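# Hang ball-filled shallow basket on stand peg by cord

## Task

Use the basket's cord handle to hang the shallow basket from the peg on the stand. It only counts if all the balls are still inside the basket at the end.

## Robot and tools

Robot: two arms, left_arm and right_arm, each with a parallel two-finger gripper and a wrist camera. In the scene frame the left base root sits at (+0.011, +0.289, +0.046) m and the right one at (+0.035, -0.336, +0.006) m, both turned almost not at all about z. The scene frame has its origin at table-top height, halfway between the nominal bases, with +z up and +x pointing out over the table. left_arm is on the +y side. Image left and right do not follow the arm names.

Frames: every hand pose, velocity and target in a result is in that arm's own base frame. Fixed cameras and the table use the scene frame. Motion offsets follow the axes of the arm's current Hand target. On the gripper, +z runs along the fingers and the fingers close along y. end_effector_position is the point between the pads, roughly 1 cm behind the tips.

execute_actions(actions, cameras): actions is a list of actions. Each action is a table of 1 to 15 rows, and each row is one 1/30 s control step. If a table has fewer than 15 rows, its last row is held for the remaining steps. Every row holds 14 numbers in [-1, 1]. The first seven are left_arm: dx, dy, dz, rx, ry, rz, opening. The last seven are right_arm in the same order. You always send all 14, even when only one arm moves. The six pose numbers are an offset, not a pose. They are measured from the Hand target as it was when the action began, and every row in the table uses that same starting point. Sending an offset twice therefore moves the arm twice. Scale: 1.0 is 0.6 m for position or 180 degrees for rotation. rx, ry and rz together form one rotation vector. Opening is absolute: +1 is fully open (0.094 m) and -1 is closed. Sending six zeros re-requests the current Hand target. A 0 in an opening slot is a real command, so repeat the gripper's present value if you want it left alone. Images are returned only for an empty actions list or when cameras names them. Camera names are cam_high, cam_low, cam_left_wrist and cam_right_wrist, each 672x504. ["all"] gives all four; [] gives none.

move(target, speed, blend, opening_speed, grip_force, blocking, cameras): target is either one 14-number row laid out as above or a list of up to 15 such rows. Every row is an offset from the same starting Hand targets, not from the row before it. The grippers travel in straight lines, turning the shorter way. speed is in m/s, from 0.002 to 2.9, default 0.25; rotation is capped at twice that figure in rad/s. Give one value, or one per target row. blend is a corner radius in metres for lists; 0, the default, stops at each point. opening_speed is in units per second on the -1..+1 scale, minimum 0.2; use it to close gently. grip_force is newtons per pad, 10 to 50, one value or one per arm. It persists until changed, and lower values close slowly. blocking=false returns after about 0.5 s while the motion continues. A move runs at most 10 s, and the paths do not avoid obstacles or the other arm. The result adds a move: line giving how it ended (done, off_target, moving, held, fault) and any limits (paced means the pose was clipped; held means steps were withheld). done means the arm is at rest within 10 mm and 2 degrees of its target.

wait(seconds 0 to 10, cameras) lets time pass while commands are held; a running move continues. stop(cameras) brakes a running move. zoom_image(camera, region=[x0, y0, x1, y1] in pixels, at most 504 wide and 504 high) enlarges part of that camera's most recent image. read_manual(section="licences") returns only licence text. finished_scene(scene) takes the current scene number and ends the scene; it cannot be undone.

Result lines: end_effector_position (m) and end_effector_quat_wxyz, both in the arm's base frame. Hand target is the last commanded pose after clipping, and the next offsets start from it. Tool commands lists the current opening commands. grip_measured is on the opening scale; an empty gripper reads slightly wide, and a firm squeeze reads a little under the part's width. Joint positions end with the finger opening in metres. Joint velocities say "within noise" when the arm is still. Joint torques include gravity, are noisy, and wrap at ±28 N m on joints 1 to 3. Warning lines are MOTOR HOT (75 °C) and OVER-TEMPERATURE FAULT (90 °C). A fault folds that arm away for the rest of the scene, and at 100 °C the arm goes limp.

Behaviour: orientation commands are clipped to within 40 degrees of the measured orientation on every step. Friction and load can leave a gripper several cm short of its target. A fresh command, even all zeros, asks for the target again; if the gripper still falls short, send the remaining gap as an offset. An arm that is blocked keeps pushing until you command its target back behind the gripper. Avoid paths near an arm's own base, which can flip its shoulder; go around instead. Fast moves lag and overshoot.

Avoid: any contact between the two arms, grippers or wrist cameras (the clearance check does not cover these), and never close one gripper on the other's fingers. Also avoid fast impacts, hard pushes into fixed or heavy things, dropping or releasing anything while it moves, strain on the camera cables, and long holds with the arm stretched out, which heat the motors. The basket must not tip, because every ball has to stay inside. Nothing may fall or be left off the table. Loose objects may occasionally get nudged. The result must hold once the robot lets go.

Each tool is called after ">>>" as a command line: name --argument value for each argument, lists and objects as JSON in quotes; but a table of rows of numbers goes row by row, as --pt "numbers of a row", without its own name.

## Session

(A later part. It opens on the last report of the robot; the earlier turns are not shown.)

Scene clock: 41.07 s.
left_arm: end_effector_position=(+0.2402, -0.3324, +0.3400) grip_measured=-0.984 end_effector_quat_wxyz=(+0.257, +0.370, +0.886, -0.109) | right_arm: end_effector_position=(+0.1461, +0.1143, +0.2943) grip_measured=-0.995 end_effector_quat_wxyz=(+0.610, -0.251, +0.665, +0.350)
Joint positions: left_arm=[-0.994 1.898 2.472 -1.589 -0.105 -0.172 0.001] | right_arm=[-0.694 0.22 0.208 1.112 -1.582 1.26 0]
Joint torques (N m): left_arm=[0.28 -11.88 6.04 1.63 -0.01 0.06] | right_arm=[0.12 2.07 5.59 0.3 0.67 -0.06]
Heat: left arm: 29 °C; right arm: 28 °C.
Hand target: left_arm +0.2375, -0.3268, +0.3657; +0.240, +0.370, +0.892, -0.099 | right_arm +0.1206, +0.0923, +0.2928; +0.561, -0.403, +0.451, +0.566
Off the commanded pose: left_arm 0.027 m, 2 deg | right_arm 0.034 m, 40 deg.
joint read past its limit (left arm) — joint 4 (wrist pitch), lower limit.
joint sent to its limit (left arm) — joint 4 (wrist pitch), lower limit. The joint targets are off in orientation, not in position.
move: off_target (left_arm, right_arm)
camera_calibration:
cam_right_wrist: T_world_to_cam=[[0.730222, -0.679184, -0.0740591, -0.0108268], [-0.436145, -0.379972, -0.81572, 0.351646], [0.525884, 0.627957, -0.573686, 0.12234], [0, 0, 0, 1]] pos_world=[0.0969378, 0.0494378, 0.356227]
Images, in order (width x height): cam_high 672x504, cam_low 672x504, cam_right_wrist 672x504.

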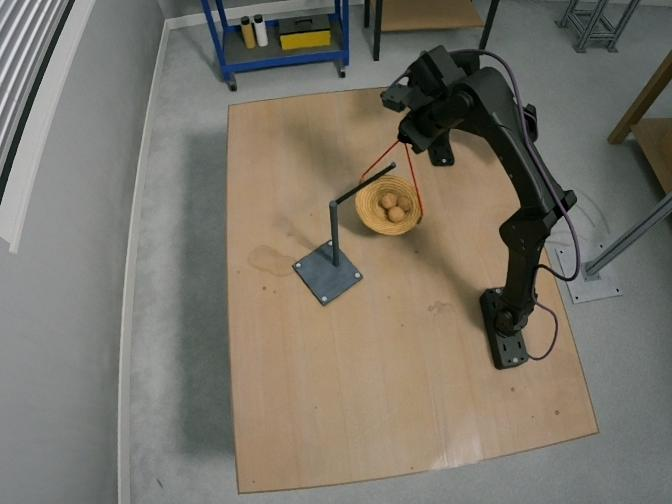

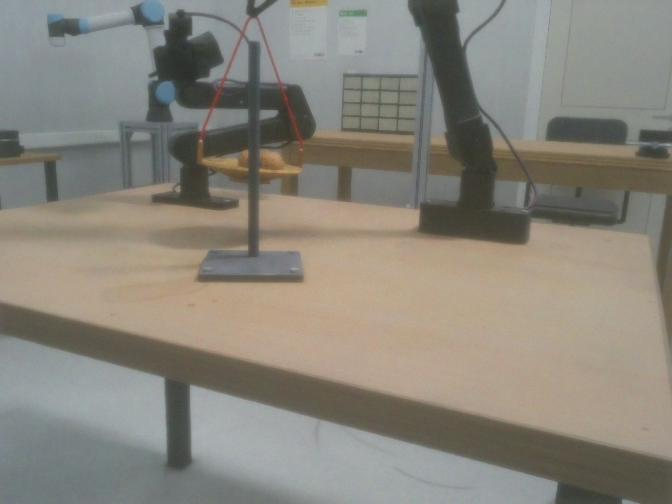

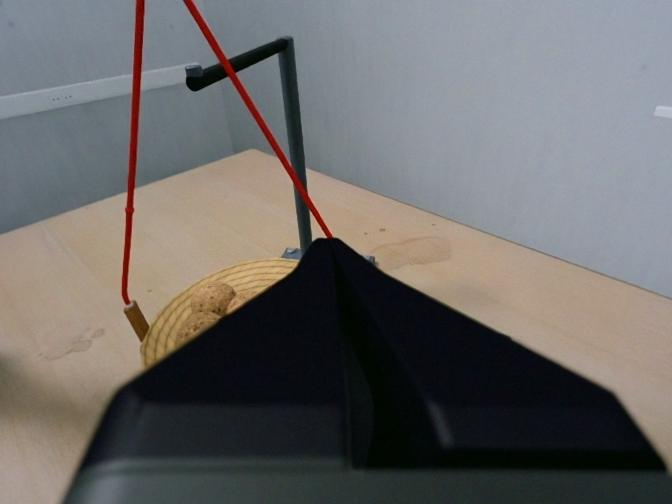

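>>> move --target '[-0.0275,0.138,0.016,0,0,0,-1,0,0,0,0,0,0,-1]' --speed 0.06 --cameras '["cam_right_wrist","cam_low","cam_high"]'

>>> zoom_image --camera "cam_low" --region '[170, 0, 340, 200]'

>>> zoom_image --camera "cam_high" --region '[300, 80, 460, 260]'

Scene clock: 43.23 s.
left_arm: end_effector_position=(+0.3063, -0.2787, +0.3542) grip_measured=-0.984 end_effector_quat_wxyz=(+0.277, +0.362, +0.883, -0.112) | right_arm: end_effector_position=(+0.1461, +0.1143, +0.2938) grip_measured=-0.995 end_effector_quat_wxyz=(+0.610, -0.251, +0.665, +0.351)
Joint positions: left_arm=[-0.73 1.912 2.54 -1.592 0.024 0.04 0.001] | right_arm=[-0.694 0.213 0.208 1.092 -1.582 1.248 0]
Joint torques (N m): left_arm=[0.28 -8.01 6.67 1.74 0.09 0.06] | right_arm=[0.05 2.25 5.9 0.3 0.64 -0.02]
Heat: left arm: 29 °C; right arm: 28 °C.
Hand target: left_arm +0.3095, -0.2817, +0.3659; +0.240, +0.370, +0.892, -0.099 | right_arm +0.1206, +0.0923, +0.2928; +0.561, -0.403, +0.451, +0.566
Off the commanded pose: left_arm 0.012 m, 5 deg | right_arm 0.034 m, 40 deg.
joint read past its limit (left arm) — joint 4 (wrist pitch), lower limit.
joint sent to its limit (left arm) — joint 4 (wrist pitch), lower limit. The joint targets are off in orientation, not in position.
move: off_target (left_arm, right_arm)
camera_calibration:
cam_right_wrist: T_world_to_cam=[[0.730259, -0.679029, -0.0751068, -0.0105746], [-0.436685, -0.379408, -0.815693, 0.351295], [0.525384, 0.628465, -0.573588, 0.121988], [0, 0, 0, 1]] pos_world=[0.0970372, 0.0494387, 0.355726]
Images, in order (width x height): cam_high 672x504, cam_low 672x504, cam_right_wrist 672x504.

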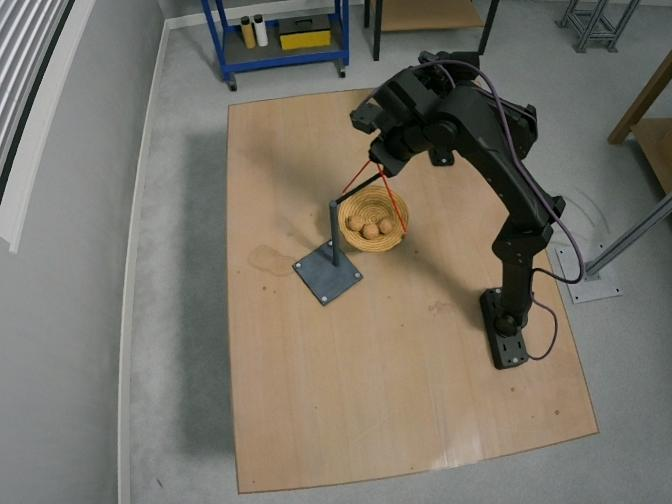

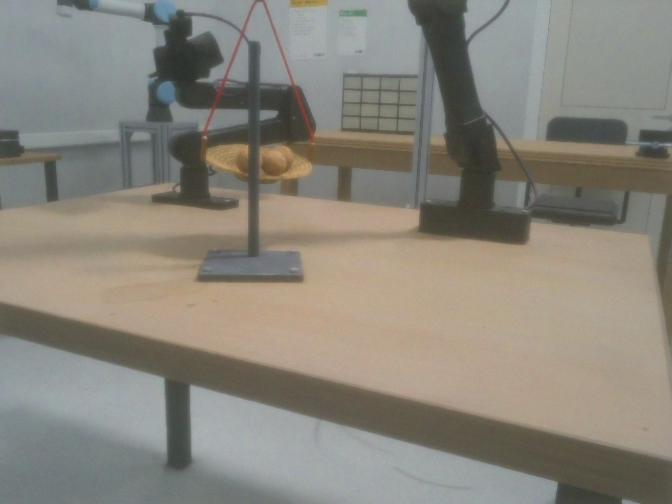

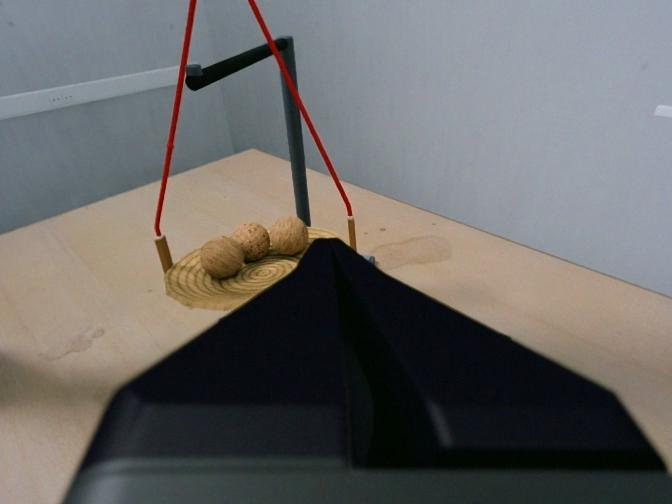

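Scaled by 2.520 from the camera's 672x504 image, which has a finer 960x720 frame.

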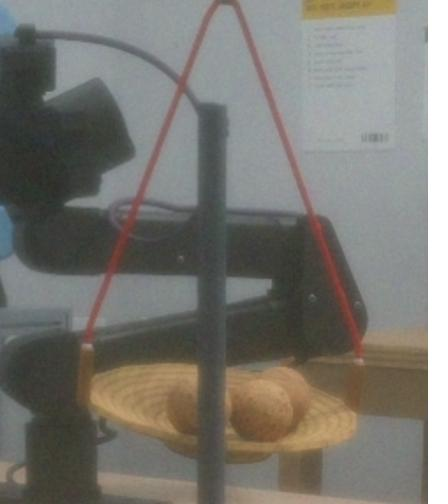

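Scaled by 2.800 from the camera's 672x504 image, which has a finer 960x720 frame.

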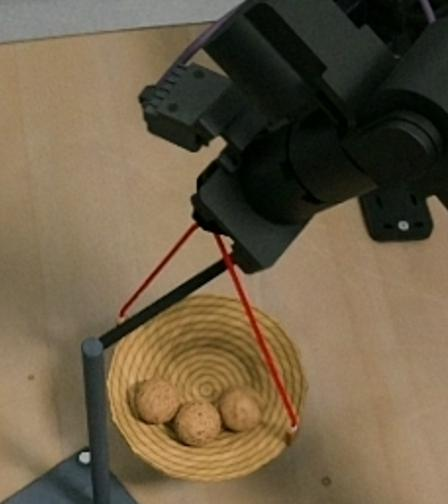

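>>> move --target '[0.0255,-0.028,0.0623,0,0,0,-1,0,0,0,0,0,0,-1]' --speed 0.05 --cameras '["cam_right_wrist","cam_low","cam_high"]'

>>> zoom_image --camera "cam_low" --region '[170, 0, 340, 200]'

>>> zoom_image --camera "cam_right_wrist" --region '[130, 0, 330, 150]'

Scene clock: 45.07 s.
left_arm: end_effector_position=(+0.2995, -0.2944, +0.3284) grip_measured=-0.984 end_effector_quat_wxyz=(+0.242, +0.371, +0.891, -0.103) | right_arm: end_effector_position=(+0.1467, +0.1138, +0.2933) grip_measured=-0.995 end_effector_quat_wxyz=(+0.609, -0.249, +0.666, +0.352)
Joint positions: left_arm=[-0.774 1.943 2.496 -1.592 0.012 0.012 0.001] | right_arm=[-0.694 0.213 0.208 1.079 -1.582 1.241 0]
Joint torques (N m): left_arm=[-0.44 -8.55 3.64 1.62 -0.05 -0.04] | right_arm=[-0.1 2.06 6.19 0.33 0.61 -0.07]
Heat: left arm: 29 °C; right arm: 28 °C.
Hand target: left_arm +0.3016, -0.2974, +0.3259; +0.240, +0.370, +0.892, -0.099 | right_arm +0.1206, +0.0923, +0.2928; +0.561, -0.403, +0.451, +0.566
Off the commanded pose: left_arm 0.004 m, 1 deg | right_arm 0.034 m, 40 deg.
joint read past its limit (left arm) — joint 4 (wrist pitch), lower limit.
joint sent to its limit (left arm) — joint 4 (wrist pitch), lower limit. The joint targets still meet the commanded pose.
move: off_target (right_arm)
camera_calibration:
cam_right_wrist: T_world_to_cam=[[0.730012, -0.678685, -0.0804309, -0.00990081], [-0.439989, -0.376655, -0.815194, 0.351064], [0.522965, 0.63049, -0.573577, 0.121918], [0, 0, 0, 1]] pos_world=[0.097933, 0.0486425, 0.355318]
Images, in order (width x height): cam_high 672x504, cam_low 672x504, cam_right_wrist 672x504.

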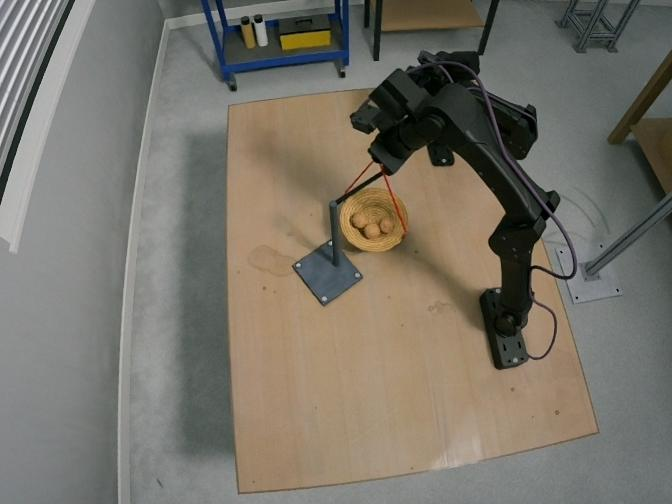

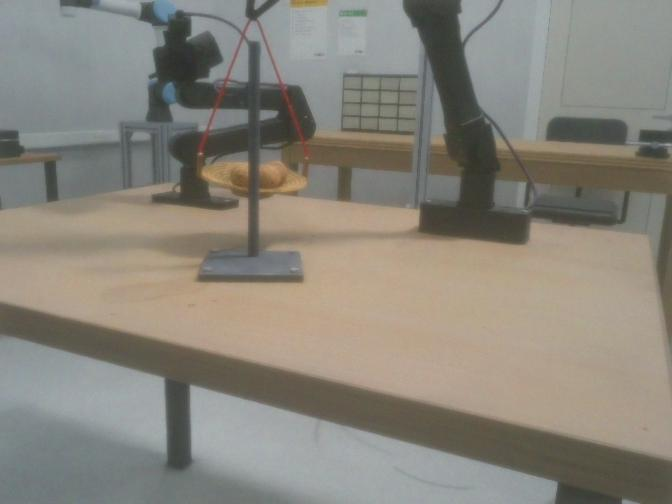

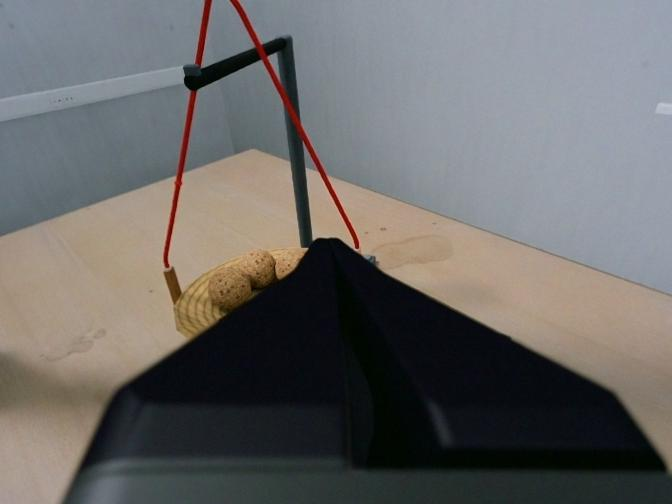

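Scaled by 2.520 from the camera's 672x504 image, which has a finer 960x720 frame.

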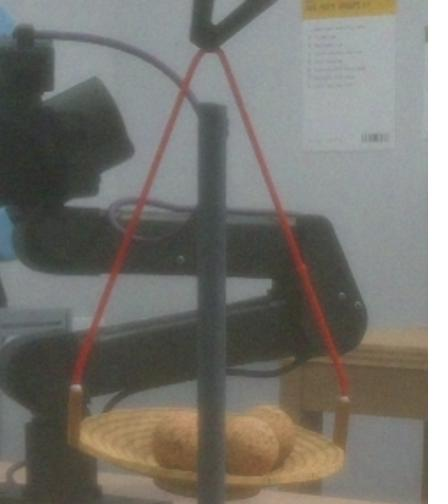

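Scaled by 2.520 from the camera's 672x504 image, which has a finer 960x720 frame.

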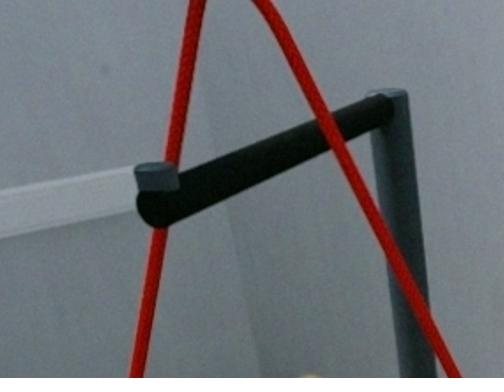

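>>> move --target '[0.025,0.005,0.0433,0,0,0,-1,0,0,0,0,0,0,-1]' --speed 0.05 --cameras '["cam_right_wrist","cam_low"]'

>>> zoom_image --camera "cam_low" --region '[170, 0, 340, 200]'

>>> zoom_image --camera "cam_right_wrist" --region '[130, 0, 330, 150]'

Scene clock: 46.23 s.
left_arm: end_effector_position=(+0.3013, -0.2961, +0.2888) grip_measured=-0.984 end_effector_quat_wxyz=(+0.222, +0.373, +0.896, -0.095) | right_arm: end_effector_position=(+0.1469, +0.1137, +0.2932) grip_measured=-0.995 end_effector_quat_wxyz=(+0.609, -0.248, +0.666, +0.353)
Joint positions: left_arm=[-0.774 1.855 2.194 -1.421 0.011 0.012 0.001] | right_arm=[-0.694 0.213 0.208 1.075 -1.582 1.238 0]
Joint torques (N m): left_arm=[0.4 -10.8 3.63 1.74 0 0.02] | right_arm=[-0.17 1.99 6.28 0.34 0.59 -0.07]
Heat: left arm: 29 °C; right arm: 28 °C.
Hand target: left_arm +0.3038, -0.2954, +0.2957; +0.240, +0.370, +0.892, -0.099 | right_arm +0.1206, +0.0923, +0.2929; +0.561, -0.403, +0.451, +0.566
Off the commanded pose: left_arm 0.008 m, 2 deg | right_arm 0.034 m, 40 deg.
move: off_target (right_arm)
camera_calibration:
cam_right_wrist: T_world_to_cam=[[0.729883, -0.678598, -0.0823187, -0.0095097], [-0.441174, -0.375649, -0.815017, 0.350997], [0.522146, 0.631184, -0.57356, 0.121921], [0, 0, 0, 1]] pos_world=[0.0981314, 0.0484438, 0.355215]
Images, in order (width x height): cam_low 672x504, cam_right_wrist 672x504.

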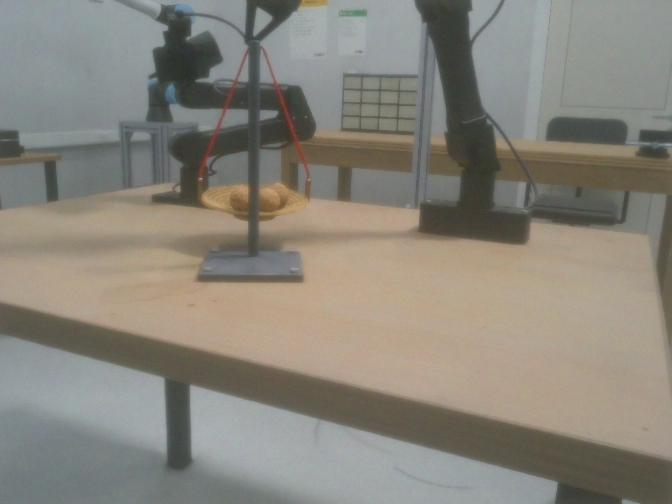

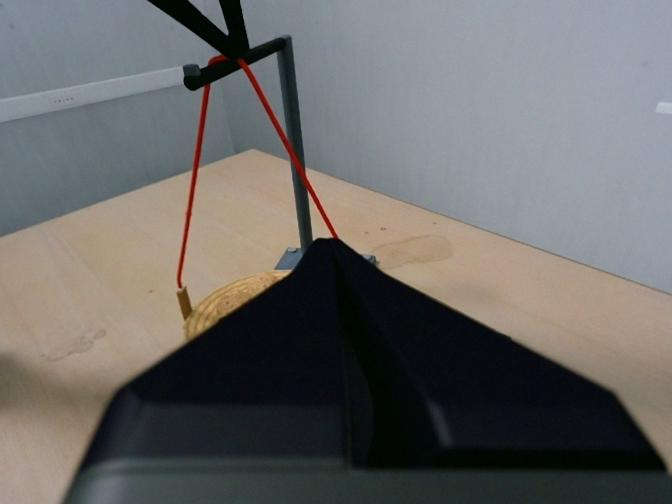

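Scaled by 2.520 from the camera's 672x504 image, which has a finer 960x720 frame.

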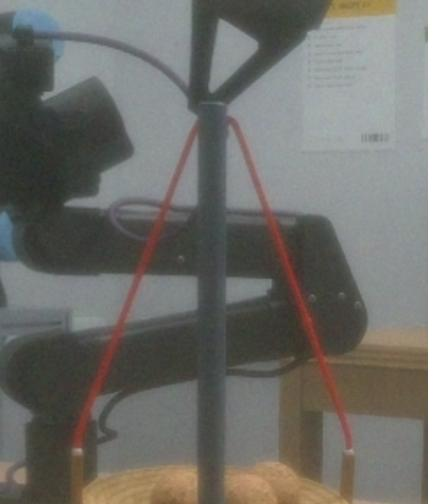

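Scaled by 2.520 from the camera's 672x504 image, which has a finer 960x720 frame.

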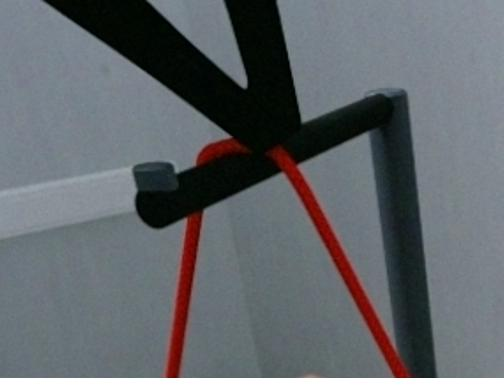

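>>> move --target '[0,0,0,0,0,0,-0.6,0,0,0,0,0,0,-1]' --opening_speed 0.25 --cameras '["cam_right_wrist","cam_low"]'

>>> zoom_image --camera "cam_right_wrist" --region '[130, 0, 330, 150]'

Scene clock: 48.10 s.
left_arm: end_effector_position=(+0.3047, -0.2994, +0.2913) grip_measured=-0.603 end_effector_quat_wxyz=(+0.232, +0.372, +0.893, -0.099) | right_arm: end_effector_position=(+0.1471, +0.1135, +0.2931) grip_measured=-0.995 end_effector_quat_wxyz=(+0.609, -0.248, +0.666, +0.353)
Joint positions: left_arm=[-0.774 1.855 2.194 -1.4 0.011 0.012 0.019] | right_arm=[-0.694 0.213 0.208 1.071 -1.582 1.236 0]
Joint torques (N m): left_arm=[0.42 -10.86 3.58 1.54 0 0.02] | right_arm=[-0.24 1.95 6.37 0.35 0.58 -0.03]
Heat: left arm: 28 °C; right arm: 28 °C.
Hand target: left_arm +0.3037, -0.2954, +0.2957; +0.240, +0.370, +0.892, -0.099 | right_arm +0.1206, +0.0923, +0.2928; +0.561, -0.403, +0.451, +0.566
Off the commanded pose: left_arm 0.006 m, 1 deg | right_arm 0.034 m, 40 deg.
move: off_target (right_arm)
camera_calibration:
cam_right_wrist: T_world_to_cam=[[0.729768, -0.678534, -0.083851, -0.00932713], [-0.442167, -0.374858, -0.814843, 0.350887], [0.521467, 0.631723, -0.573584, 0.121824], [0, 0, 0, 1]] pos_world=[0.09843, 0.0482448, 0.355013]
Images, in order (width x height): cam_low 672x504, cam_right_wrist 672x504.

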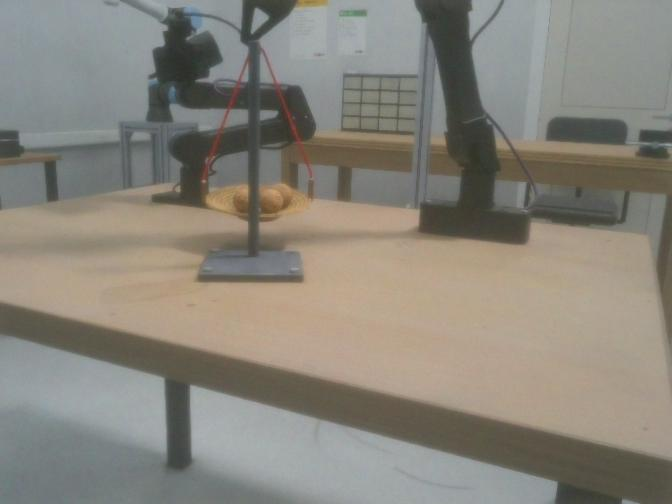

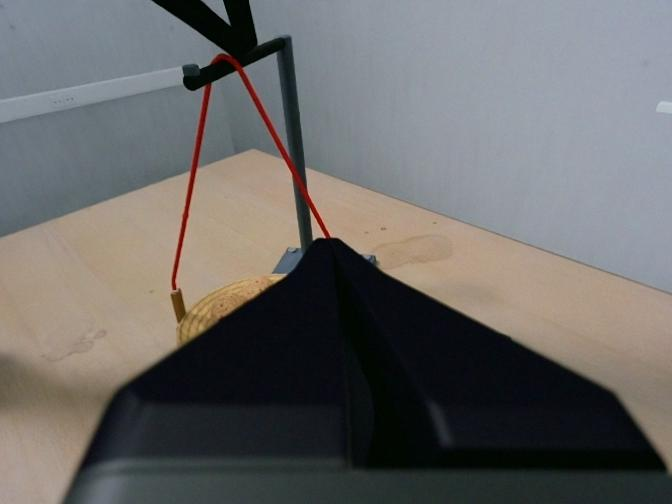

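Scaled by 2.520 from the camera's 672x504 image, which has a finer 960x720 frame.

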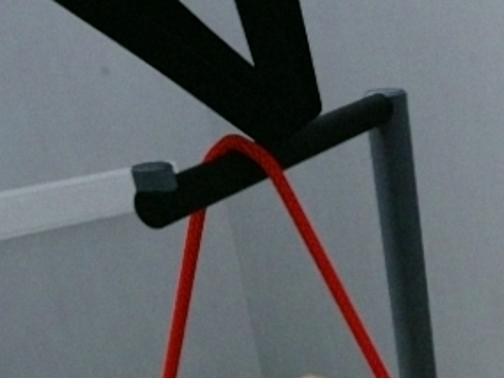

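>>> move --target '[-0.04,0,-0.14,0,0,0,-0.6,0,0,0,0,0,0,-1]' --speed 0.1

>>> wait --seconds 1 --cameras '["cam_right_wrist","cam_low"]'

Scene clock: 49.50 s.
left_arm: end_effector_position=(+0.2926, -0.2876, +0.3624) grip_measured=-0.603 end_effector_quat_wxyz=(+0.289, +0.365, +0.877, -0.122) | right_arm: end_effector_position=(+0.1472, +0.1135, +0.2930) grip_measured=-0.995 end_effector_quat_wxyz=(+0.608, -0.248, +0.666, +0.354)
Joint positions: left_arm=[-0.774 1.878 2.513 -1.569 0.011 0.012 0.019] | right_arm=[-0.694 0.213 0.208 1.069 -1.582 1.235 0]
Joint torques (N m): left_arm=[0.51 -10.28 6.08 1.56 0.01 0] | right_arm=[-0.25 1.94 6.39 0.35 0.57 -0.06]
Heat: left arm: 28 °C; right arm: 28 °C.
Hand target: left_arm +0.2886, -0.2802, +0.3805; +0.240, +0.370, +0.892, -0.099 | right_arm +0.1206, +0.0923, +0.2928; +0.561, -0.403, +0.451, +0.566
Off the commanded pose: left_arm 0.020 m, 6 deg | right_arm 0.034 m, 40 deg.
joint sent to its limit (left arm) — joint 4 (wrist pitch), lower limit. The joint targets are off in orientation, not in position.
move: off_target (left_arm, right_arm)

Scene clock: 50.50 s.
left_arm: end_effector_position=(+0.2926, -0.2876, +0.3624) grip_measured=-0.603 end_effector_quat_wxyz=(+0.288, +0.365, +0.877, -0.121) | right_arm: end_effector_position=(+0.1472, +0.1135, +0.2930) grip_measured=-0.995 end_effector_quat_wxyz=(+0.608, -0.248, +0.666, +0.354)
Joint positions: left_arm=[-0.774 1.878 2.513 -1.57 0.011 0.012 0.019] | right_arm=[-0.694 0.213 0.208 1.069 -1.582 1.235 0]
Joint torques (N m): left_arm=[0.53 -10.28 6.02 1.54 0.01 0.02] | right_arm=[-0.24 1.94 6.39 0.33 0.57 -0.04]
Heat: left arm: 28 °C; right arm: 28 °C.
Hand target: left_arm +0.2887, -0.2802, +0.3806; +0.240, +0.370, +0.892, -0.099 | right_arm +0.1206, +0.0923, +0.2929; +0.561, -0.403, +0.451, +0.566
Tool commands: left_gripper/opening=-0.6 right_gripper/opening=-1.0
Off the commanded pose: left_arm 0.020 m, 6 deg | right_arm 0.034 m, 40 deg.
wait: 1.00 s; at rest by 0.17 s
camera_calibration:
cam_right_wrist: T_world_to_cam=[[0.729707, -0.678504, -0.0846186, -0.0091901], [-0.442645, -0.374435, -0.814778, 0.350897], [0.521146, 0.632005, -0.573564, 0.121845], [0, 0, 0, 1]] pos_world=[0.0985294, 0.0481454, 0.355012]
Images, in order (width x height): cam_low 672x504, cam_right_wrist 672x504.

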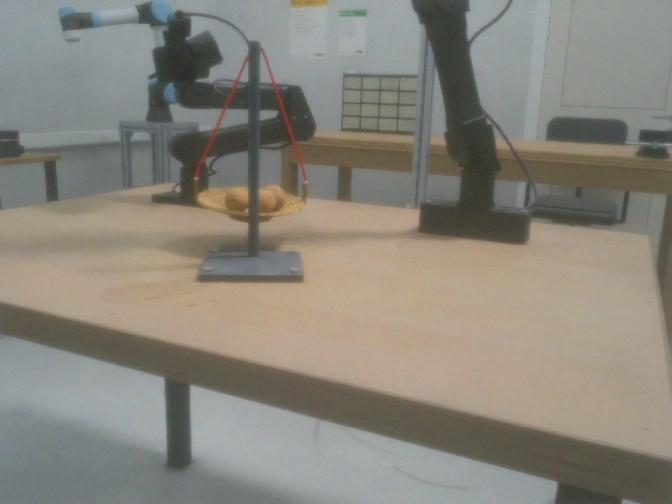

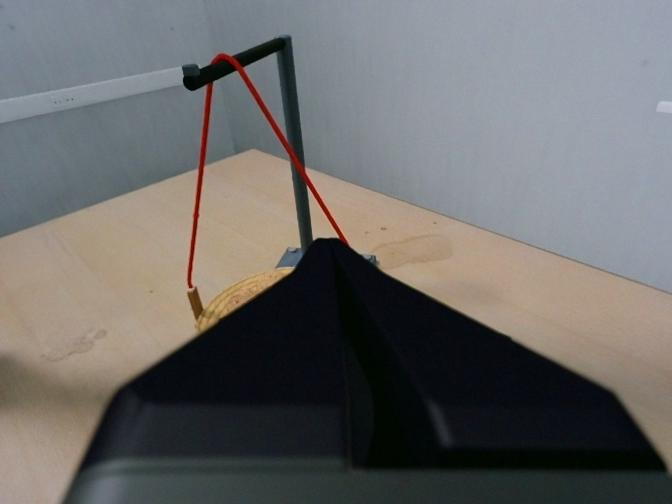

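>>> finished_scene --scene 3

The scene is finished: the task was done.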